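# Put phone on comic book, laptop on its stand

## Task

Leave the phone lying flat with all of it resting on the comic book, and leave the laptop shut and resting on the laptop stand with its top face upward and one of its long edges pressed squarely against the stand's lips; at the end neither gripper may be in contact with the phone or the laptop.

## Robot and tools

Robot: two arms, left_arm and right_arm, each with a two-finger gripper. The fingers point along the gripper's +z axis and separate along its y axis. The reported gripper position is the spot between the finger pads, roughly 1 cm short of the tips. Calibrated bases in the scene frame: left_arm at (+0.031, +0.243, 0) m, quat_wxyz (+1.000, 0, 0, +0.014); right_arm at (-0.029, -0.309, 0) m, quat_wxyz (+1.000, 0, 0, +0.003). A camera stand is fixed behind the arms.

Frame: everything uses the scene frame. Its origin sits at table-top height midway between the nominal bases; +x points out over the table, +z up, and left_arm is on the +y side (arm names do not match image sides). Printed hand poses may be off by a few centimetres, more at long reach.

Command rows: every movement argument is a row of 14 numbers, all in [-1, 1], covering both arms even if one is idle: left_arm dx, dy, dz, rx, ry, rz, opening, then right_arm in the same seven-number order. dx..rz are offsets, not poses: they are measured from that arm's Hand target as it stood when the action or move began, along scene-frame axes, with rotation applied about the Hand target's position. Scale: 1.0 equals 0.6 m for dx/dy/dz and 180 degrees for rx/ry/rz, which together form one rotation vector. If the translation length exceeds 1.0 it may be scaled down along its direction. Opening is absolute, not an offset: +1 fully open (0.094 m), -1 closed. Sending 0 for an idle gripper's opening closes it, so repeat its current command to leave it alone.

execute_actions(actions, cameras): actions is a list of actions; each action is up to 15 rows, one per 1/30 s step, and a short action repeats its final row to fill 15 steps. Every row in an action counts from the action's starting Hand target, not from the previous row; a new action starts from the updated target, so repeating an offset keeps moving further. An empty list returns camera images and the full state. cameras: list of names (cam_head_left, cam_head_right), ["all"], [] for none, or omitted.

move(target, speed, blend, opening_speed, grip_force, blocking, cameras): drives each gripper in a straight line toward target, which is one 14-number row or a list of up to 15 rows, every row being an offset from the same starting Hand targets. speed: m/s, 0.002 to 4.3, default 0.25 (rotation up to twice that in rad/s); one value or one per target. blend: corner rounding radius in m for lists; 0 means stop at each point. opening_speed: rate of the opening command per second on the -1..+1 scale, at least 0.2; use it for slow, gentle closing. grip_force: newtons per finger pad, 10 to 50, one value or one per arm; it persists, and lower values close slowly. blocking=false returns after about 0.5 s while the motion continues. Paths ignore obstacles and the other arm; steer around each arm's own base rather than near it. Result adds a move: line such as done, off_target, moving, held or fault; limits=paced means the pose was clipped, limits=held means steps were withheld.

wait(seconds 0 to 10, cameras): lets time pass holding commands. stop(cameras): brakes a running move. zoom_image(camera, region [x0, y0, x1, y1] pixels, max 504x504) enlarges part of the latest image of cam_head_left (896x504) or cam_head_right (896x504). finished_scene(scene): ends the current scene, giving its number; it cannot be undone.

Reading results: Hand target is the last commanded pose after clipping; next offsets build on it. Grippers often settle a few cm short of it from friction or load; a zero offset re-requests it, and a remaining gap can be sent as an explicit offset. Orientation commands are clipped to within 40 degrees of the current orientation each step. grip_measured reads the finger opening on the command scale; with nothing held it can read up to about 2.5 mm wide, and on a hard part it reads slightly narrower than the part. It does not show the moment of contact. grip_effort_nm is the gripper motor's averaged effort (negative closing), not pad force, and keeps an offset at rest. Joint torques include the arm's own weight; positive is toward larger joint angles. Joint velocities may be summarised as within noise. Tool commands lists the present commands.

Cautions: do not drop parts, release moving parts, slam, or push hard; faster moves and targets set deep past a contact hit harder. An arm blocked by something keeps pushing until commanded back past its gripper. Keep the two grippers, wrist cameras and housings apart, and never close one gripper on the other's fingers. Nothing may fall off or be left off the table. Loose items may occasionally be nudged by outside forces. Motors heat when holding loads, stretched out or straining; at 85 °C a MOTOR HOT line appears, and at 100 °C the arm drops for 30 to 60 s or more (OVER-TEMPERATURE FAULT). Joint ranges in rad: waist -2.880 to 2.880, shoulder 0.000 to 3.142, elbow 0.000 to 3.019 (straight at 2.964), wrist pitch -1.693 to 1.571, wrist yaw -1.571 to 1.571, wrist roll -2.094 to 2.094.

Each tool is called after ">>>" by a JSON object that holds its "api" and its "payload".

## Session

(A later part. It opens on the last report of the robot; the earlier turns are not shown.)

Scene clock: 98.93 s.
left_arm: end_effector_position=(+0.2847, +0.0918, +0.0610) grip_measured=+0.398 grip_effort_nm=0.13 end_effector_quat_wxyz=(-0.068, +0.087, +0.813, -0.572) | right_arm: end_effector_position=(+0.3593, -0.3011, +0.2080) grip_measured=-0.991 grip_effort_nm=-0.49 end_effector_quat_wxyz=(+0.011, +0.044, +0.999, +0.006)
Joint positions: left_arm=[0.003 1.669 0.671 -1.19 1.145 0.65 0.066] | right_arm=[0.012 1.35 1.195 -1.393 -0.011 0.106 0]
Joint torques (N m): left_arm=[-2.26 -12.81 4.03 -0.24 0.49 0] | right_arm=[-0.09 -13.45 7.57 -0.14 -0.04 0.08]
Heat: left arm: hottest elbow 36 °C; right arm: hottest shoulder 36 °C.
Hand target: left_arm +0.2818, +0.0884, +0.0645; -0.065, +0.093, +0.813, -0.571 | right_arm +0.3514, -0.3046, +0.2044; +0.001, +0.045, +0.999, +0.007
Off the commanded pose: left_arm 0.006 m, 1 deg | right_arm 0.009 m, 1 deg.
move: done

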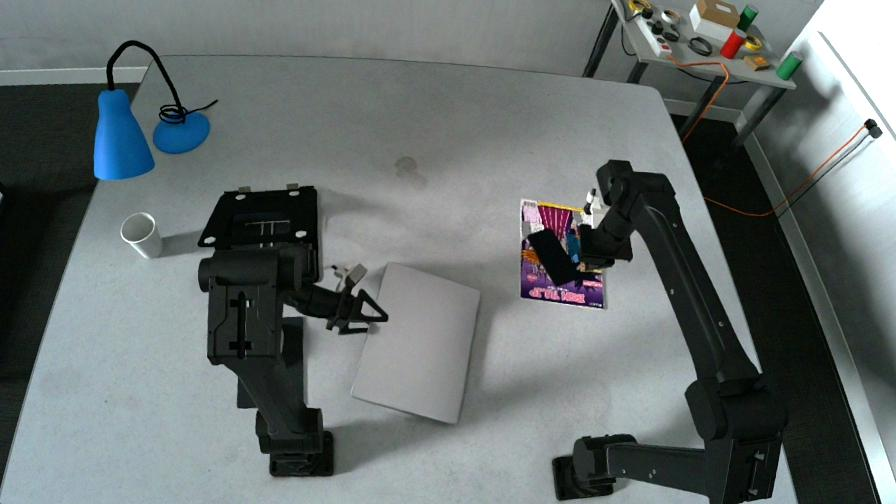

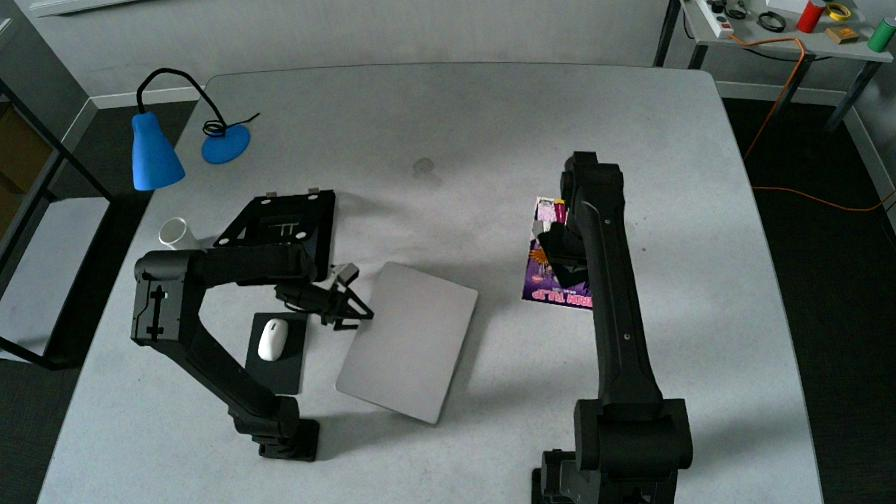

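>>> {"api": "move", "payload": {"target": [-0.012,-0.05,-0.005,0,0,0,0.4,0,0,0,0,0,0,-1], "speed": 0.15, "cameras": ["all"]}}

Scene clock: 113.00 s.
left_arm: end_effector_position=(+0.2786, +0.0624, +0.0576) grip_measured=+0.398 grip_effort_nm=0.13 end_effector_quat_wxyz=(-0.067, +0.086, +0.814, -0.571) | right_arm: end_effector_position=(+0.3593, -0.3011, +0.2080) grip_measured=-0.991 grip_effort_nm=-0.49 end_effector_quat_wxyz=(+0.011, +0.044, +0.999, +0.006)
Joint positions: left_arm=[-0.1 1.614 0.616 -0.967 1.194 0.41 0.066] | right_arm=[0.012 1.35 1.195 -1.393 -0.011 0.106 0]
Joint torques (N m): left_arm=[-2.32 -12.57 4.16 0.1 0.61 -0.03] | right_arm=[-0.15 -13.45 7.57 -0.14 -0.04 0.08]
Heat: left arm: hottest elbow 35 °C; right arm: hottest elbow 36 °C.
Hand target: left_arm +0.2745, +0.0585, +0.0614; -0.065, +0.093, +0.813, -0.570 | right_arm +0.3514, -0.3046, +0.2044; +0.001, +0.045, +0.999, +0.007
Off the commanded pose: left_arm 0.007 m, 1 deg | right_arm 0.009 m, 1 deg.
move: done

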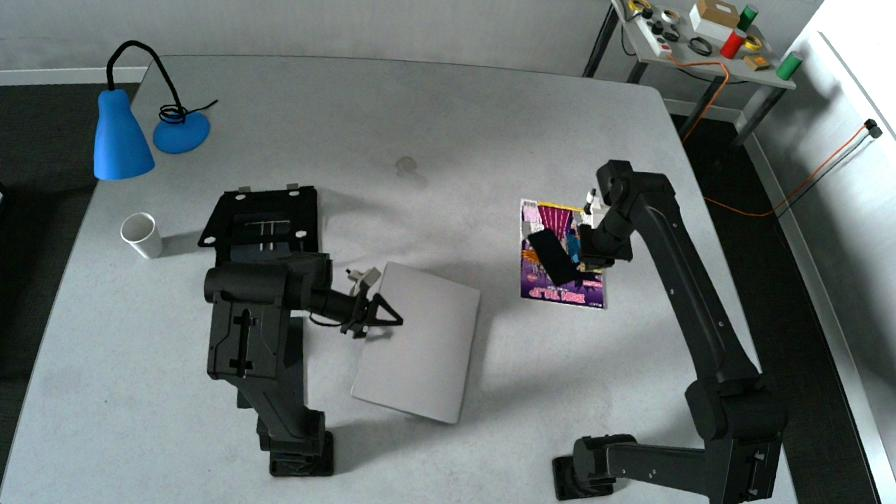

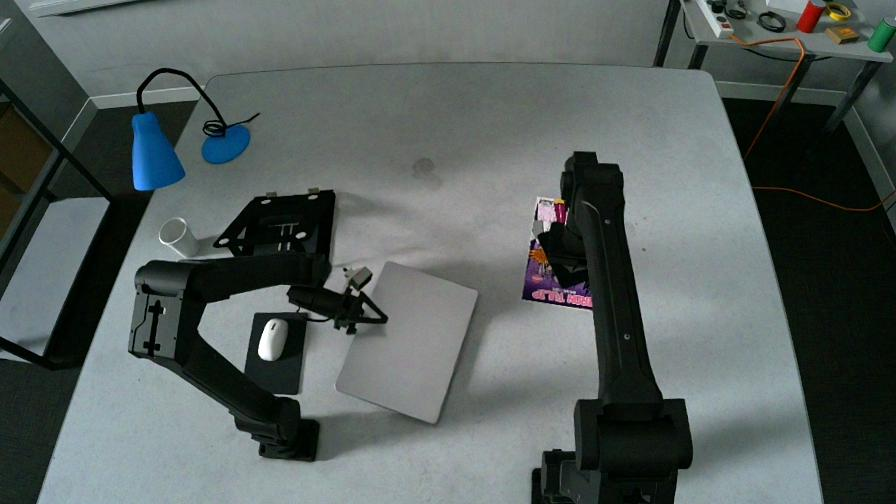

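>>> {"api": "move", "payload": {"target": [0,0,0,0,0,0,-0.95,0,0,0,0,0,0,-1], "opening_speed": 0.7, "grip_force": 50}}

>>> {"api": "move", "payload": {"target": [0,0.13,0.5,0,0,0,-0.95,0,0,0,0,0,0,-1], "speed": 0.15, "cameras": ["all"]}}

Scene clock: 116.90 s.
left_arm: end_effector_position=(+0.2769, +0.0628, +0.0552) grip_measured=-0.619 grip_effort_nm=-1.00 end_effector_quat_wxyz=(-0.063, +0.091, +0.815, -0.569) | right_arm: end_effector_position=(+0.3593, -0.3011, +0.2080) grip_measured=-0.991 grip_effort_nm=-0.49 end_effector_quat_wxyz=(+0.011, +0.044, +0.999, +0.006)
Joint positions: left_arm=[-0.1 1.614 0.608 -0.952 1.191 0.415 0.018] | right_arm=[0.012 1.35 1.195 -1.393 -0.011 0.106 0]
Joint torques (N m): left_arm=[-3.14 -11.99 4.88 -0.4 0.72 -0.08] | right_arm=[-0.15 -13.51 7.57 -0.18 -0.05 0.08]
Heat: left arm: hottest elbow 35 °C; right arm: hottest elbow 36 °C.
Hand target: left_arm +0.2746, +0.0585, +0.0615; -0.065, +0.093, +0.813, -0.570 | right_arm +0.3514, -0.3046, +0.2044; +0.001, +0.045, +0.999, +0.007
Off the commanded pose: left_arm 0.008 m, 0 deg | right_arm 0.009 m, 1 deg.
move: done

Scene clock: 119.97 s.
left_arm: end_effector_position=(+0.2555, +0.1337, +0.2865) grip_measured=-0.634 grip_effort_nm=-1.00 end_effector_quat_wxyz=(+0.038, -0.020, +0.872, -0.488) | right_arm: end_effector_position=(+0.3593, -0.3011, +0.2080) grip_measured=-0.991 grip_effort_nm=-0.49 end_effector_quat_wxyz=(+0.011, +0.044, +0.999, +0.006)
Joint positions: left_arm=[0.156 0.906 0.854 -1.653 1.017 0.213 0.017] | right_arm=[0.012 1.35 1.195 -1.393 -0.011 0.106 0]
Joint torques (N m): left_arm=[-0.5 -7.36 23.13 -0.85 3.05 -0.16] | right_arm=[-0.15 -13.51 7.57 -0.16 -0.05 0.09]
Heat: left arm: hottest elbow 36 °C; right arm: hottest elbow 36 °C.
Hand target: left_arm +0.2746, +0.1365, +0.3614; -0.065, +0.093, +0.813, -0.570 | right_arm +0.3514, -0.3046, +0.2044; +0.001, +0.045, +0.999, +0.007
Off the commanded pose: left_arm 0.077 m, 21 deg | right_arm 0.009 m, 1 deg.
joint sent to its limit (left arm) — joint 4 (wrist pitch), lower limit. The joint targets are off in position and orientation.
move: off_target (left_arm)

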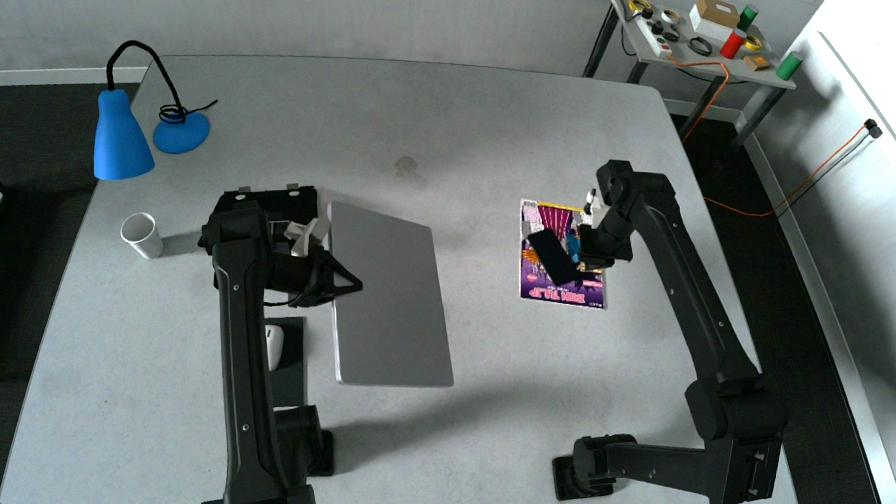

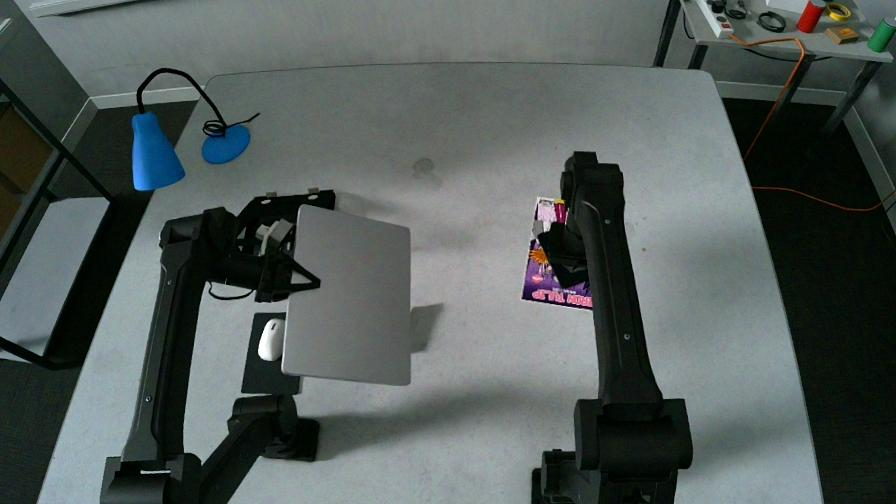

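>>> {"api": "move", "payload": {"target": [0.2,0.37,0.09,0.076,0.06,0.568,-0.95,0,0,0,0,0,0,-1], "speed": 0.25, "cameras": ["all"]}}

Scene clock: 130.77 s.
left_arm: end_effector_position=(+0.3486, +0.3460, +0.2856) grip_measured=-0.634 grip_effort_nm=-1.01 end_effector_quat_wxyz=(-0.204, +0.682, -0.647, +0.273) | right_arm: end_effector_position=(+0.3593, -0.3011, +0.2080) grip_measured=-0.991 grip_effort_nm=-0.49 end_effector_quat_wxyz=(+0.011, +0.044, +0.999, +0.006)
Joint positions: left_arm=[0.485 0.826 0.893 -1.044 0.387 -1.23 0.017] | right_arm=[0.012 1.35 1.195 -1.393 -0.011 0.106 0]
Joint torques (N m): left_arm=[-2.9 -8.82 -27.4 3.79 1.04 -0.19] | right_arm=[-0.09 -13.45 7.56 -0.17 -0.05 0.09]
Motor temperatures (°C): left_arm=[23 27 43 24 35 24 28] | right_arm=[26 34 36 25 24 23 25]
Heat: left arm: hottest elbow 43 °C; right arm: hottest elbow 36 °C.
Hand target: left_arm +0.3946, +0.3586, +0.4155; -0.326, +0.626, -0.629, +0.326 | right_arm +0.3514, -0.3046, +0.2044; +0.001, +0.045, +0.999, +0.007
Off the commanded pose: left_arm 0.138 m, 17 deg | right_arm 0.009 m, 1 deg.
move: off_target (left_arm)

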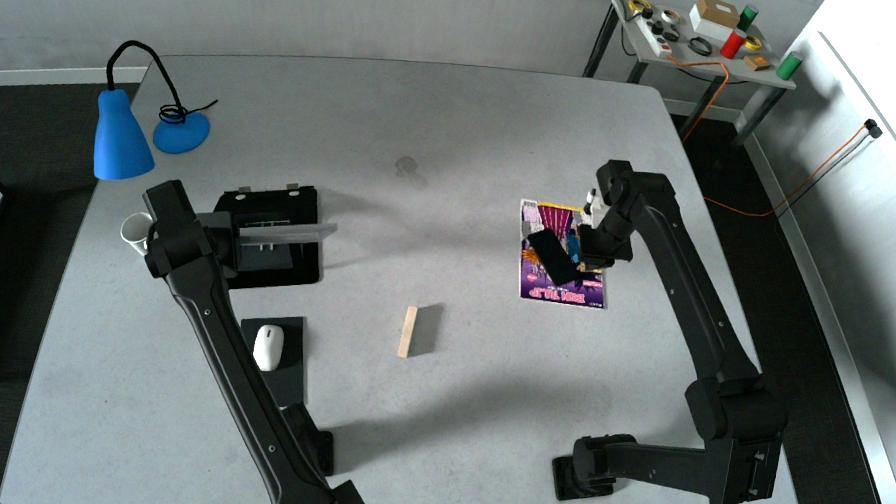

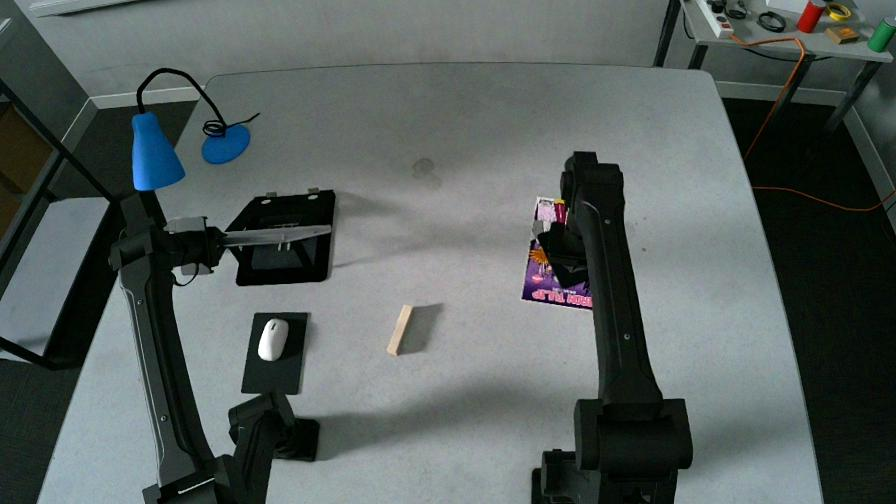

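>>> {"api": "move", "payload": {"target": [0.04,0.08,0.0,0.034,-0.062,0.05,-0.95,0,0,0,0,0,0,-1], "speed": 0.15, "cameras": ["all"]}}

Scene clock: 142.27 s.
left_arm: end_effector_position=(+0.4005, +0.3966, +0.3189) grip_measured=-0.635 grip_effort_nm=-1.01 end_effector_quat_wxyz=(-0.340, +0.674, -0.593, +0.280) | right_arm: end_effector_position=(+0.3593, -0.3011, +0.2080) grip_measured=-0.991 grip_effort_nm=-0.49 end_effector_quat_wxyz=(+0.011, +0.044, +0.999, +0.006)
Joint positions: left_arm=[0.486 0.87 0.893 -0.713 0.278 -1.314 0.017] | right_arm=[0.012 1.35 1.195 -1.393 -0.011 0.106 0]
Joint torques (N m): left_arm=[-0.32 -10.64 19.12 5.87 0.58 -0.16] | right_arm=[-0.09 -13.57 7.56 -0.16 -0.04 0.09]
Motor temperatures (°C): left_arm=[23 27 52 24 33 24 28] | right_arm=[26 34 36 25 24 23 25]
Heat: left arm: hottest elbow 52 °C; right arm: hottest elbow 36 °C.
Hand target: left_arm +0.4186, +0.4064, +0.4155; -0.443, +0.621, -0.560, +0.325 | right_arm +0.3514, -0.3046, +0.2044; +0.001, +0.045, +0.999, +0.007
Off the commanded pose: left_arm 0.099 m, 15 deg | right_arm 0.009 m, 1 deg.
move: off_target (left_arm)

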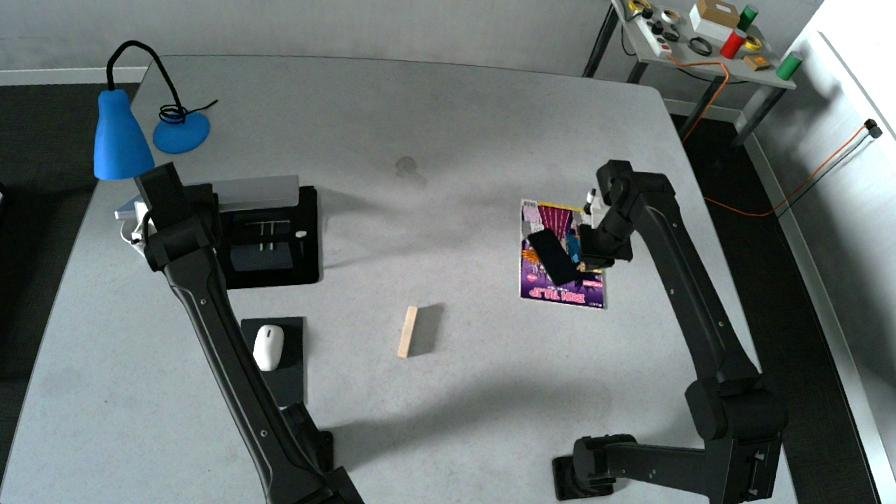

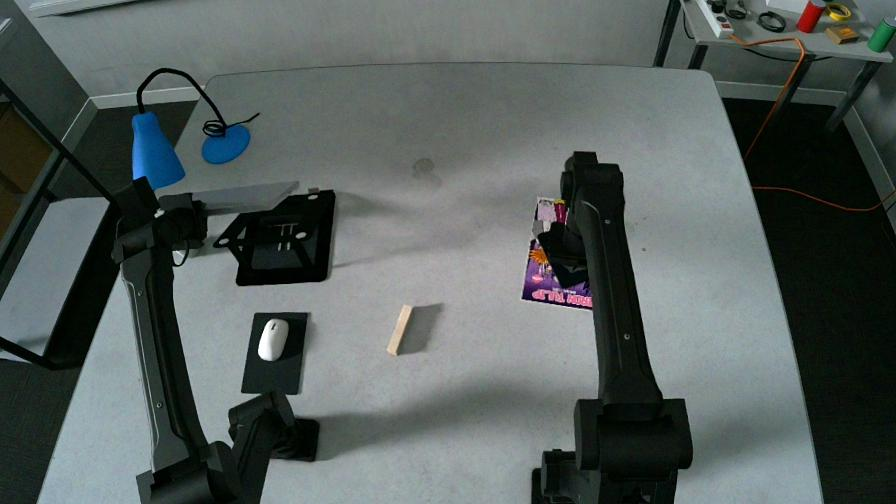

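>>> {"api": "move", "payload": {"target": [0.02,-0.045,-0.115,0,0.02,-0.026,-0.95,0,0,0,0,0,0,-1], "speed": 0.12, "cameras": ["all"]}}

Scene clock: 153.10 s.
left_arm: end_effector_position=(+0.4045, +0.3757, +0.2590) grip_measured=-0.635 grip_effort_nm=-1.00 end_effector_quat_wxyz=(-0.314, +0.666, -0.618, +0.277) | right_arm: end_effector_position=(+0.3593, -0.3011, +0.2080) grip_measured=-0.991 grip_effort_nm=-0.49 end_effector_quat_wxyz=(+0.011, +0.044, +0.999, +0.006)
Joint positions: left_arm=[0.432 0.89 0.77 -0.621 0.271 -1.305 0.017] | right_arm=[0.012 1.35 1.195 -1.393 -0.011 0.106 0]
Joint torques (N m): left_arm=[-2.2 -10.81 17.88 5.52 0.67 0.02] | right_arm=[0.03 -13.39 7.54 -0.16 -0.05 0.09]
Heat: left arm: hottest elbow 52 °C; right arm: hottest elbow 36 °C.
Hand target: left_arm +0.4306, +0.3795, +0.3467; -0.412, +0.607, -0.598, +0.323 | right_arm +0.3514, -0.3046, +0.2044; +0.001, +0.045, +0.999, +0.007
Off the commanded pose: left_arm 0.091 m, 14 deg | right_arm 0.009 m, 1 deg.
move: off_target (left_arm)

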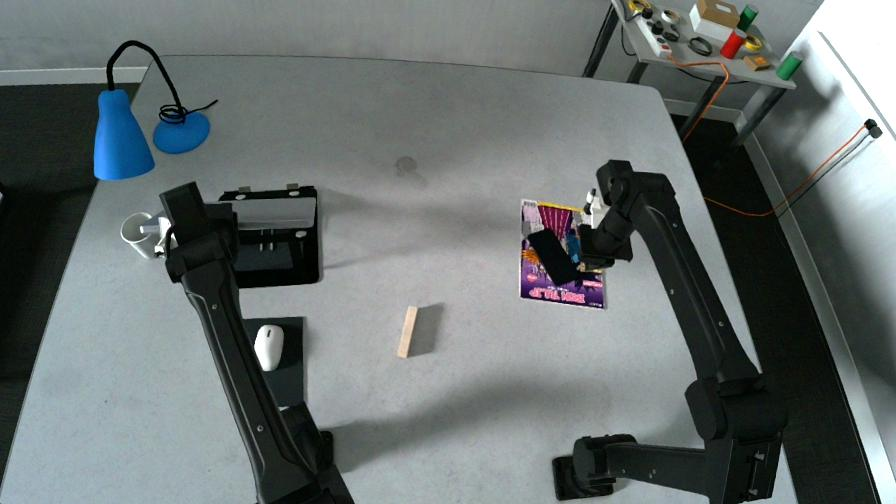

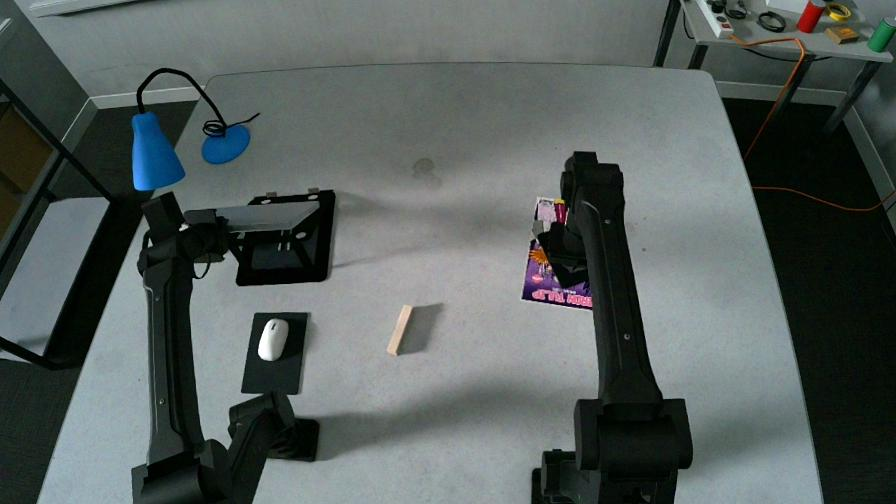

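>>> {"api": "zoom_image", "payload": {"camera": "cam_head_left", "region": [150, 160, 350, 300]}}

>>> {"api": "zoom_image", "payload": {"camera": "cam_head_right", "region": [150, 160, 350, 300]}}

Scaled by 2.520.

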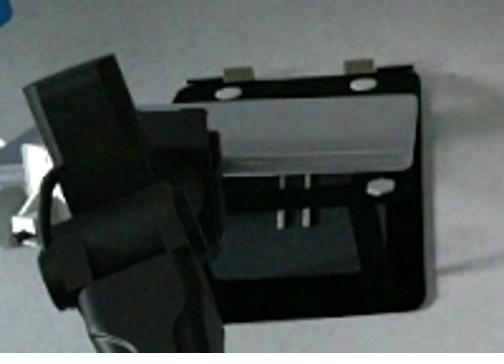

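Scaled by 2.520.

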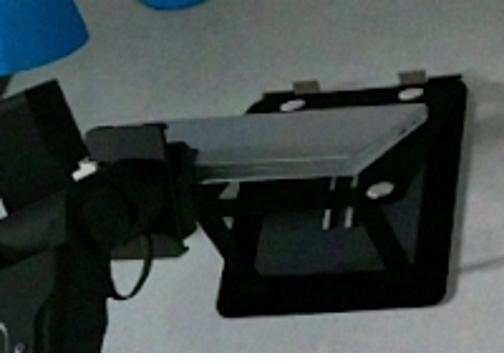

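>>> {"api": "move", "payload": {"target": [0.03,-0.035,-0.09,0,0,0,-0.95,0,0,0,0,0,0,-1], "speed": 0.1, "cameras": ["all"]}}

>>> {"api": "zoom_image", "payload": {"camera": "cam_head_left", "region": [150, 160, 350, 300]}}

>>> {"api": "zoom_image", "payload": {"camera": "cam_head_right", "region": [150, 160, 350, 300]}}

Scene clock: 161.33 s.
left_arm: end_effector_position=(+0.4191, +0.3548, +0.2162) grip_measured=-0.635 grip_effort_nm=-1.01 end_effector_quat_wxyz=(-0.328, +0.655, -0.622, +0.276) | right_arm: end_effector_position=(+0.3593, -0.3011, +0.2080) grip_measured=-0.991 grip_effort_nm=-0.49 end_effector_quat_wxyz=(+0.011, +0.044, +0.999, +0.006)
Joint positions: left_arm=[0.338 0.922 0.659 -0.439 0.197 -1.347 0.017] | right_arm=[0.012 1.35 1.195 -1.393 -0.011 0.106 0]
Joint torques (N m): left_arm=[-2.43 -10.46 17.05 5.33 0.24 0] | right_arm=[-0.15 -13.45 7.57 -0.17 -0.04 0.08]
Heat: left arm: hottest elbow 50 °C; right arm: hottest elbow 36 °C.
Hand target: left_arm +0.4486, +0.3585, +0.2926; -0.411, +0.607, -0.598, +0.323 | right_arm +0.3514, -0.3046, +0.2044; +0.001, +0.045, +0.999, +0.007
Off the commanded pose: left_arm 0.082 m, 13 deg | right_arm 0.009 m, 1 deg.
move: off_target (left_arm)

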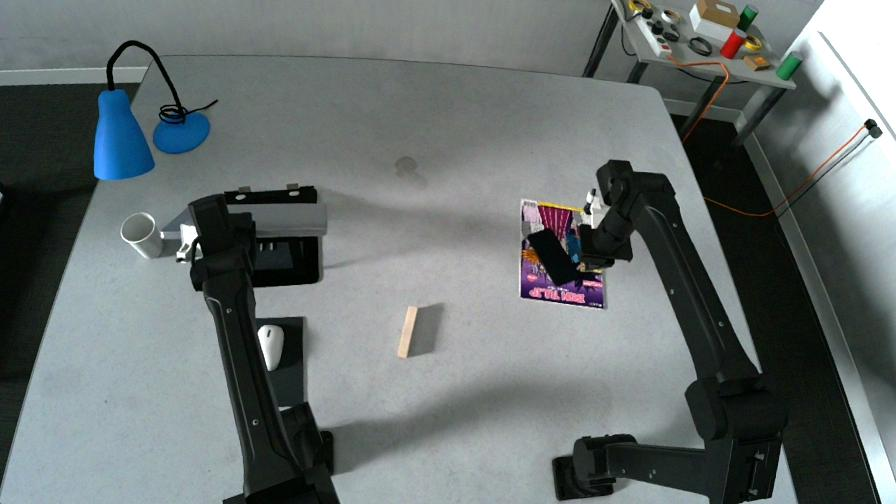

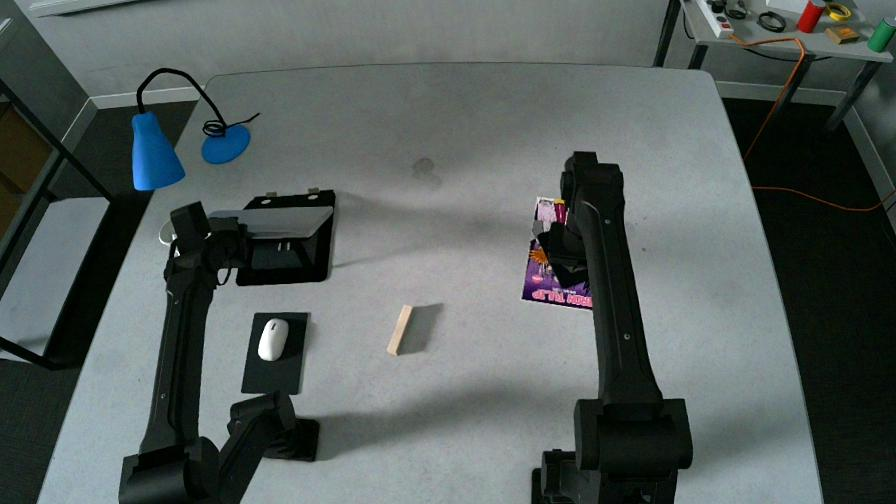

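Scaled by 2.520.

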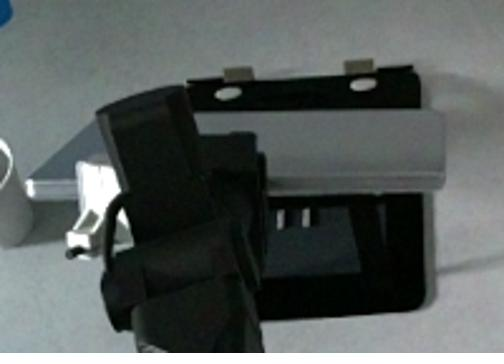

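Scaled by 2.520.

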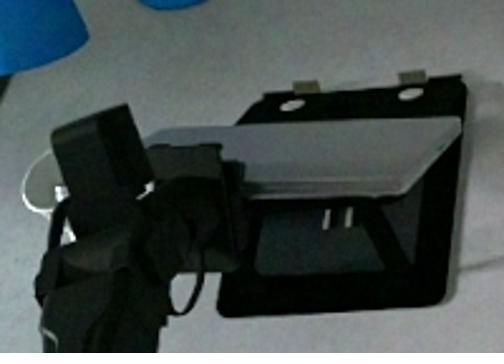

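>>> {"api": "move", "payload": {"target": [0.03,-0.005,-0.06,0,0,0.011,-0.95,0,0,0,0,0,0,-1], "speed": 0.08, "cameras": ["all"]}}

>>> {"api": "zoom_image", "payload": {"camera": "cam_head_left", "region": [150, 160, 350, 300]}}

>>> {"api": "zoom_image", "payload": {"camera": "cam_head_right", "region": [150, 160, 350, 300]}}

Scene clock: 167.50 s.
left_arm: end_effector_position=(+0.4406, +0.3528, +0.1922) grip_measured=-0.635 grip_effort_nm=-1.00 end_effector_quat_wxyz=(-0.345, +0.662, -0.604, +0.277) | right_arm: end_effector_position=(+0.3593, -0.3011, +0.2080) grip_measured=-0.991 grip_effort_nm=-0.49 end_effector_quat_wxyz=(+0.011, +0.044, +0.999, +0.006)
Joint positions: left_arm=[0.287 1.001 0.618 -0.278 0.127 -1.409 0.017] | right_arm=[0.012 1.35 1.195 -1.393 -0.011 0.106 0]
Joint torques (N m): left_arm=[-2.55 -11.28 15.24 4.62 -0.09 0.18] | right_arm=[-0.21 -13.45 7.54 -0.17 -0.04 0.08]
Heat: left arm: hottest elbow 49 °C; right arm: hottest elbow 36 °C.
Hand target: left_arm +0.4666, +0.3554, +0.2564; -0.417, +0.618, -0.587, +0.316 | right_arm +0.3514, -0.3046, +0.2044; +0.001, +0.045, +0.999, +0.007
Off the commanded pose: left_arm 0.069 m, 11 deg | right_arm 0.009 m, 1 deg.
move: off_target (left_arm)

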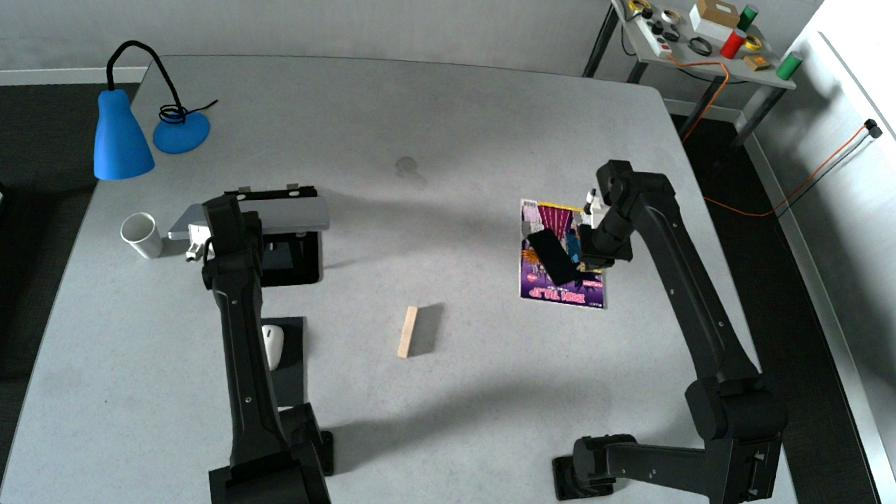

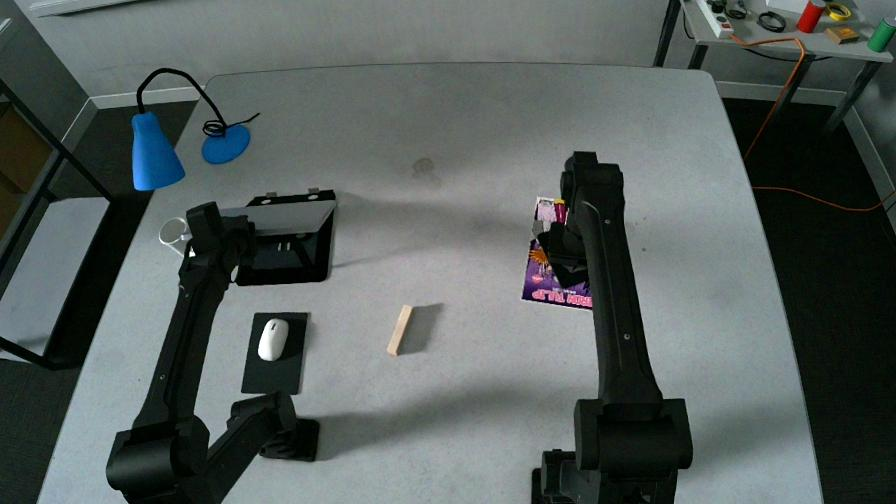

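Scaled by 2.520.

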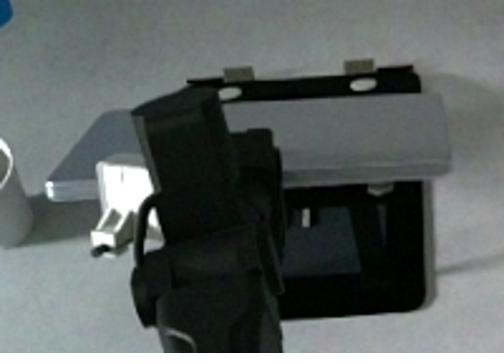

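Scaled by 2.520.

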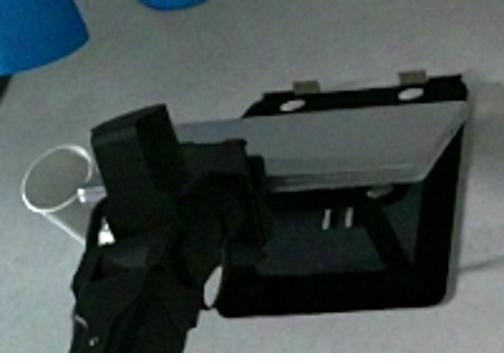

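>>> {"api": "move", "payload": {"target": [0.02,-0.006,-0.06,0,0,0.004,-0.95,0,0,0,0,0,0,-1], "speed": 0.06, "cameras": ["all"]}}

>>> {"api": "zoom_image", "payload": {"camera": "cam_head_left", "region": [150, 160, 350, 300]}}

>>> {"api": "zoom_image", "payload": {"camera": "cam_head_right", "region": [150, 160, 350, 300]}}

Scene clock: 171.90 s.
left_arm: end_effector_position=(+0.4573, +0.3516, +0.1700) grip_measured=-0.635 grip_effort_nm=-1.01 end_effector_quat_wxyz=(-0.360, +0.664, -0.590, +0.285) | right_arm: end_effector_position=(+0.3593, -0.3011, +0.2080) grip_measured=-0.991 grip_effort_nm=-0.49 end_effector_quat_wxyz=(+0.011, +0.044, +0.999, +0.006)
Joint positions: left_arm=[0.258 1.08 0.581 -0.121 0.09 -1.449 0.017] | right_arm=[0.012 1.35 1.195 -1.393 -0.011 0.106 0]
Joint torques (N m): left_arm=[-2.73 -10.87 13.46 4.22 -0.24 0.38] | right_arm=[-0.15 -13.45 7.57 -0.16 -0.04 0.09]
Heat: left arm: hottest elbow 48 °C; right arm: hottest elbow 36 °C.
Hand target: left_arm +0.4786, +0.3519, +0.2206; -0.419, +0.621, -0.583, +0.313 | right_arm +0.3514, -0.3046, +0.2044; +0.001, +0.045, +0.999, +0.007
Off the commanded pose: left_arm 0.055 m, 9 deg | right_arm 0.009 m, 1 deg.
move: off_target (left_arm)

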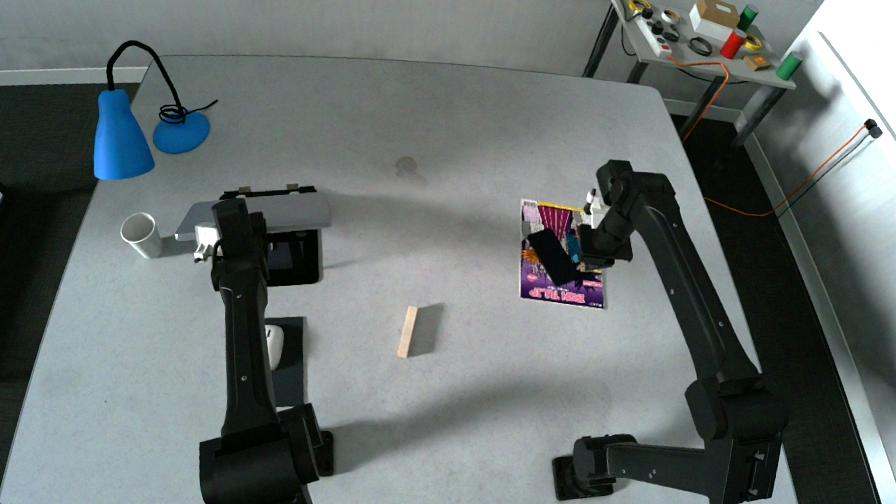

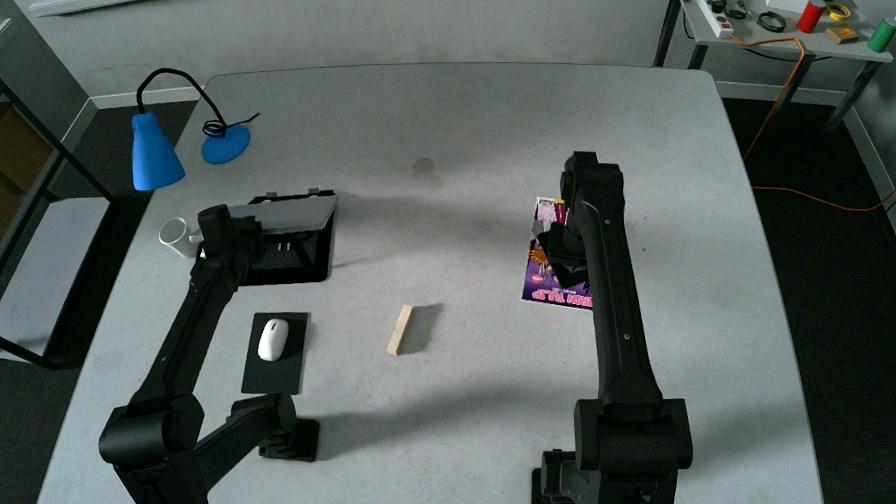

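Scaled by 2.520.

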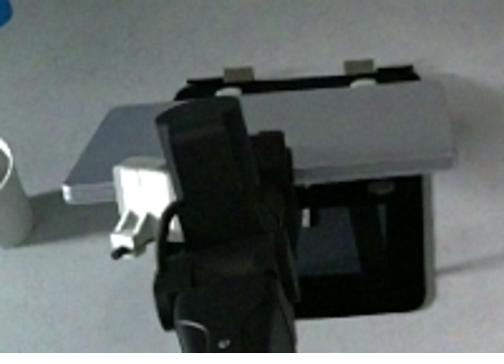

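Scaled by 2.520.

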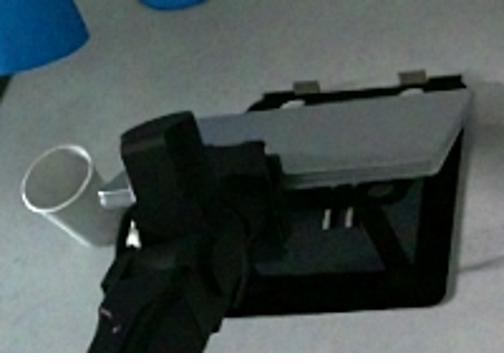

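>>> {"api": "move", "payload": {"target": [0.035,0.004,-0.04,0,0.025,-0.006,-0.95,0,0,0,0,0,0,-1], "speed": 0.06, "cameras": ["all"]}}

>>> {"api": "zoom_image", "payload": {"camera": "cam_head_left", "region": [150, 160, 350, 300]}}

>>> {"api": "zoom_image", "payload": {"camera": "cam_head_right", "region": [150, 160, 350, 300]}}

Scene clock: 176.07 s.
left_arm: end_effector_position=(+0.4685, +0.3523, +0.1545) grip_measured=-0.635 grip_effort_nm=-1.01 end_effector_quat_wxyz=(-0.353, +0.668, -0.591, +0.284) | right_arm: end_effector_position=(+0.3593, -0.3011, +0.2080) grip_measured=-0.991 grip_effort_nm=-0.49 end_effector_quat_wxyz=(+0.011, +0.044, +0.999, +0.006)
Joint positions: left_arm=[0.252 1.147 0.588 -0.076 0.09 -1.458 0.017] | right_arm=[0.012 1.35 1.195 -1.393 -0.011 0.106 0]
Joint torques (N m): left_arm=[-2.73 -8.18 17.07 1.74 -0.23 0.73] | right_arm=[-0.15 -13.45 7.57 -0.16 -0.04 0.09]
Motor temperatures (°C): left_arm=[23 27 47 25 30 24 29] | right_arm=[26 34 36 25 24 23 25]
Heat: left arm: hottest elbow 47 °C; right arm: hottest elbow 36 °C.
Hand target: left_arm +0.4996, +0.3544, +0.1966; -0.393, +0.628, -0.605, +0.293 | right_arm +0.3514, -0.3046, +0.2044; +0.001, +0.045, +0.999, +0.007
Off the commanded pose: left_arm 0.052 m, 7 deg | right_arm 0.009 m, 1 deg.
move: off_target (left_arm)

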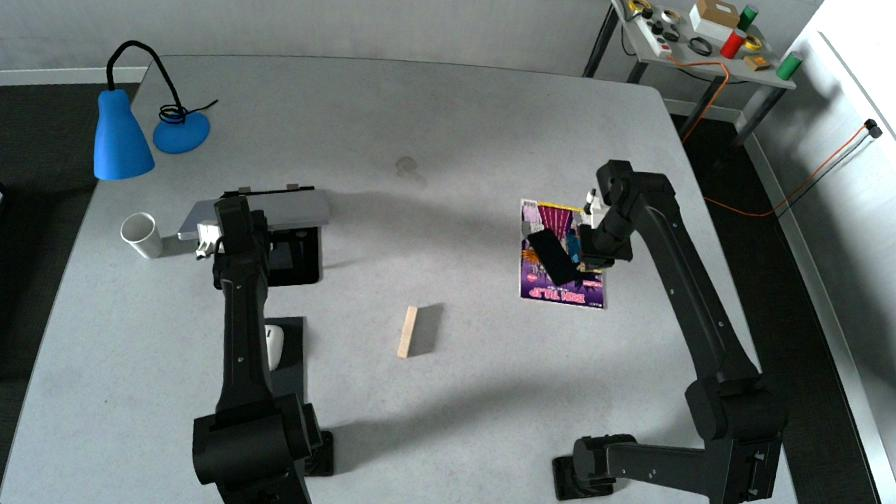

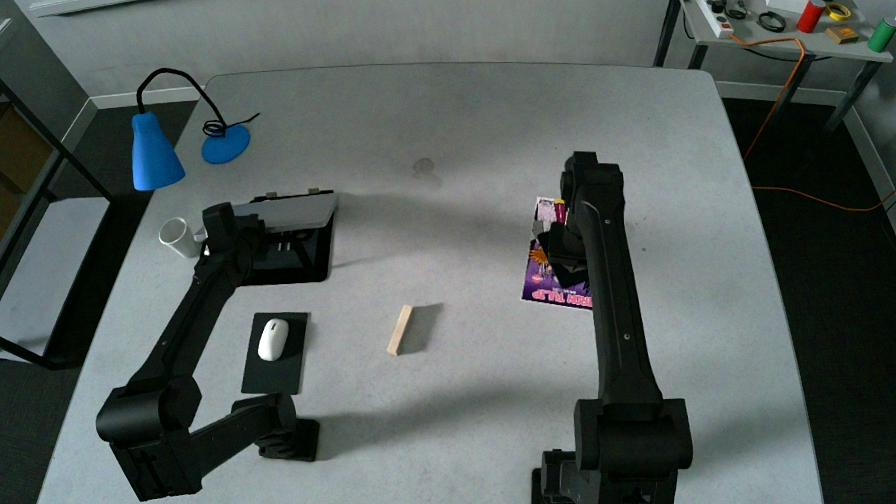

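Scaled by 2.520.

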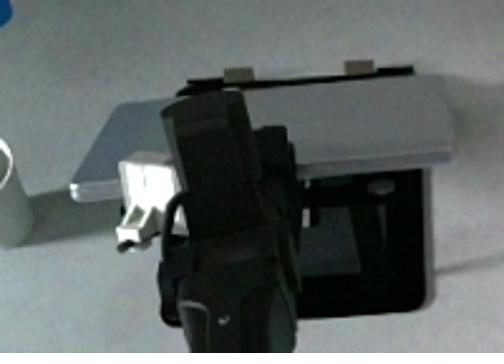

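Scaled by 2.520.

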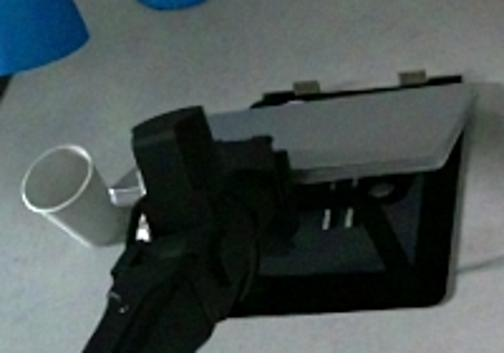

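>>> {"api": "move", "payload": {"target": [0.0,0.0,-0.035,0,0.02,-0.014,-0.95,0,0,0,0,0,0,-1], "speed": 0.05, "cameras": ["all"]}}

>>> {"api": "zoom_image", "payload": {"camera": "cam_head_left", "region": [150, 160, 350, 300]}}

>>> {"api": "zoom_image", "payload": {"camera": "cam_head_right", "region": [150, 160, 350, 300]}}

Scene clock: 179.60 s.
left_arm: end_effector_position=(+0.4793, +0.3504, +0.1492) grip_measured=-0.635 grip_effort_nm=-1.01 end_effector_quat_wxyz=(-0.340, +0.664, -0.600, +0.288) | right_arm: end_effector_position=(+0.3593, -0.3011, +0.2080) grip_measured=-0.991 grip_effort_nm=-0.49 end_effector_quat_wxyz=(+0.011, +0.044, +0.999, +0.006)
Joint positions: left_arm=[0.252 1.191 0.614 -0.076 0.116 -1.449 0.017] | right_arm=[0.012 1.35 1.195 -1.393 -0.011 0.106 0]
Joint torques (N m): left_arm=[-1.61 -8.53 15.45 0.96 0.16 1.04] | right_arm=[-0.09 -13.39 7.57 -0.17 -0.04 0.08]
Heat: left arm: hottest elbow 47 °C; right arm: hottest elbow 36 °C.
Hand target: left_arm +0.4995, +0.3542, +0.1755; -0.367, +0.623, -0.631, +0.281 | right_arm +0.3514, -0.3046, +0.2044; +0.001, +0.045, +0.999, +0.007
Off the commanded pose: left_arm 0.034 m, 7 deg | right_arm 0.009 m, 1 deg.
move: off_target (left_arm)

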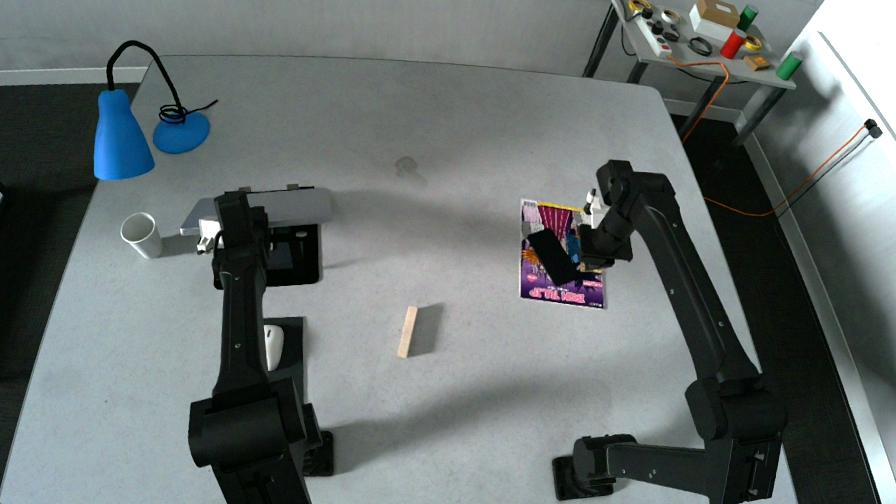

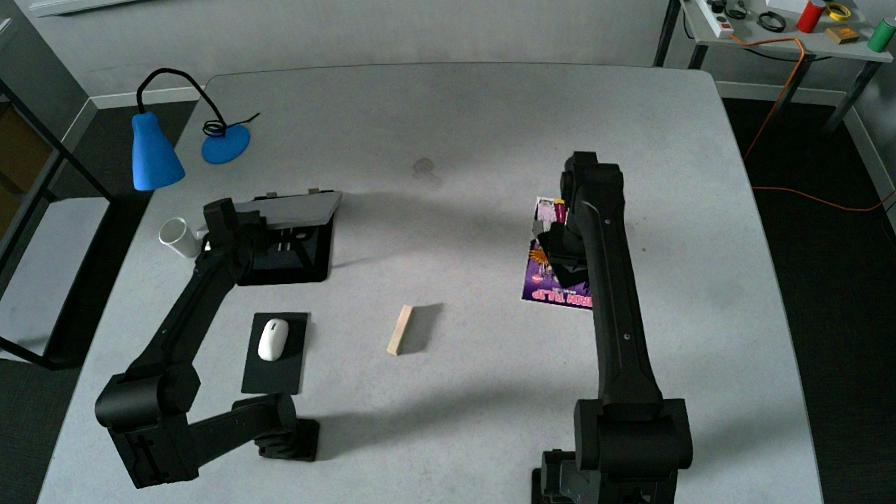

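Scaled by 2.520.

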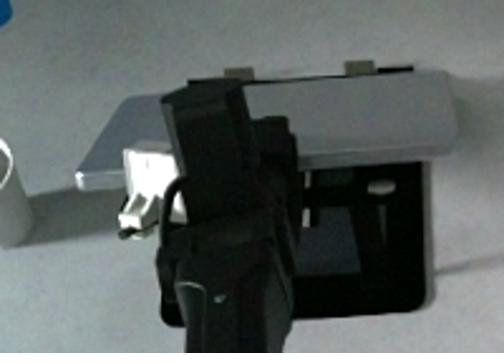

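Scaled by 2.520.

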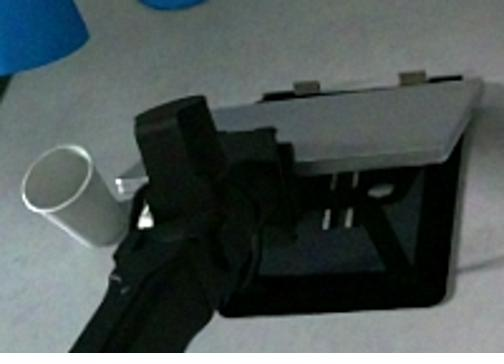

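>>> {"api": "move", "payload": {"target": [-0.035,0.0,-0.025,0,0.012,-0.015,-0.95,0,0,0,0,0,0,-1], "speed": 0.05, "cameras": ["all"]}}

>>> {"api": "zoom_image", "payload": {"camera": "cam_head_left", "region": [150, 160, 350, 300]}}

>>> {"api": "zoom_image", "payload": {"camera": "cam_head_right", "region": [150, 160, 350, 300]}}

Scene clock: 183.97 s.
left_arm: end_effector_position=(+0.4765, +0.3531, +0.1481) grip_measured=-0.635 grip_effort_nm=-1.01 end_effector_quat_wxyz=(-0.331, +0.653, -0.613, +0.296) | right_arm: end_effector_position=(+0.3593, -0.3011, +0.2080) grip_measured=-0.991 grip_effort_nm=-0.49 end_effector_quat_wxyz=(+0.011, +0.044, +0.999, +0.006)
Joint positions: left_arm=[0.281 1.191 0.614 -0.086 0.175 -1.41 0.017] | right_arm=[0.012 1.35 1.195 -1.393 -0.011 0.106 0]
Joint torques (N m): left_arm=[-0.79 -10.05 11.73 0.28 0.28 1.25] | right_arm=[-0.09 -13.45 7.57 -0.17 -0.04 0.09]
Heat: left arm: hottest elbow 46 °C; right arm: hottest elbow 36 °C.
Hand target: left_arm +0.4785, +0.3543, +0.1603; -0.348, +0.613, -0.652, +0.278 | right_arm +0.3514, -0.3046, +0.2044; +0.001, +0.045, +0.999, +0.007
Off the commanded pose: left_arm 0.013 m, 7 deg | right_arm 0.009 m, 1 deg.
move: off_target (left_arm)

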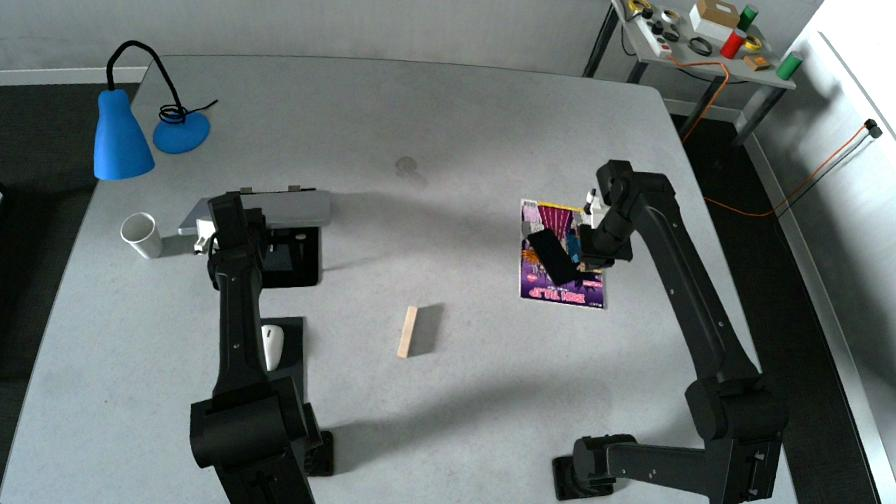

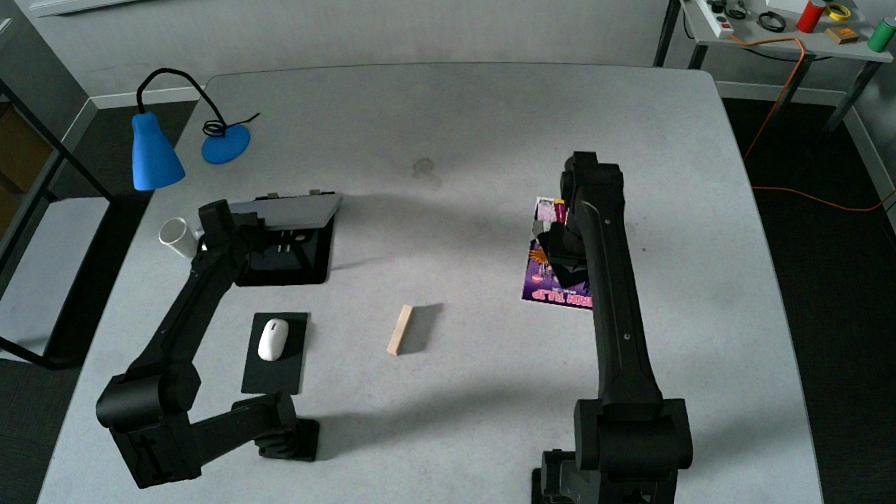

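Scaled by 2.520.

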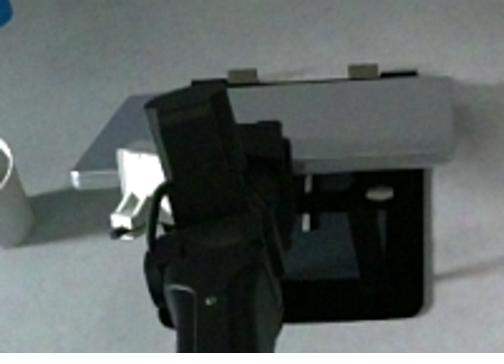

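Scaled by 2.520.

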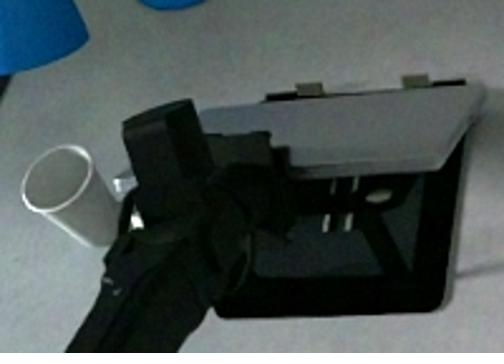

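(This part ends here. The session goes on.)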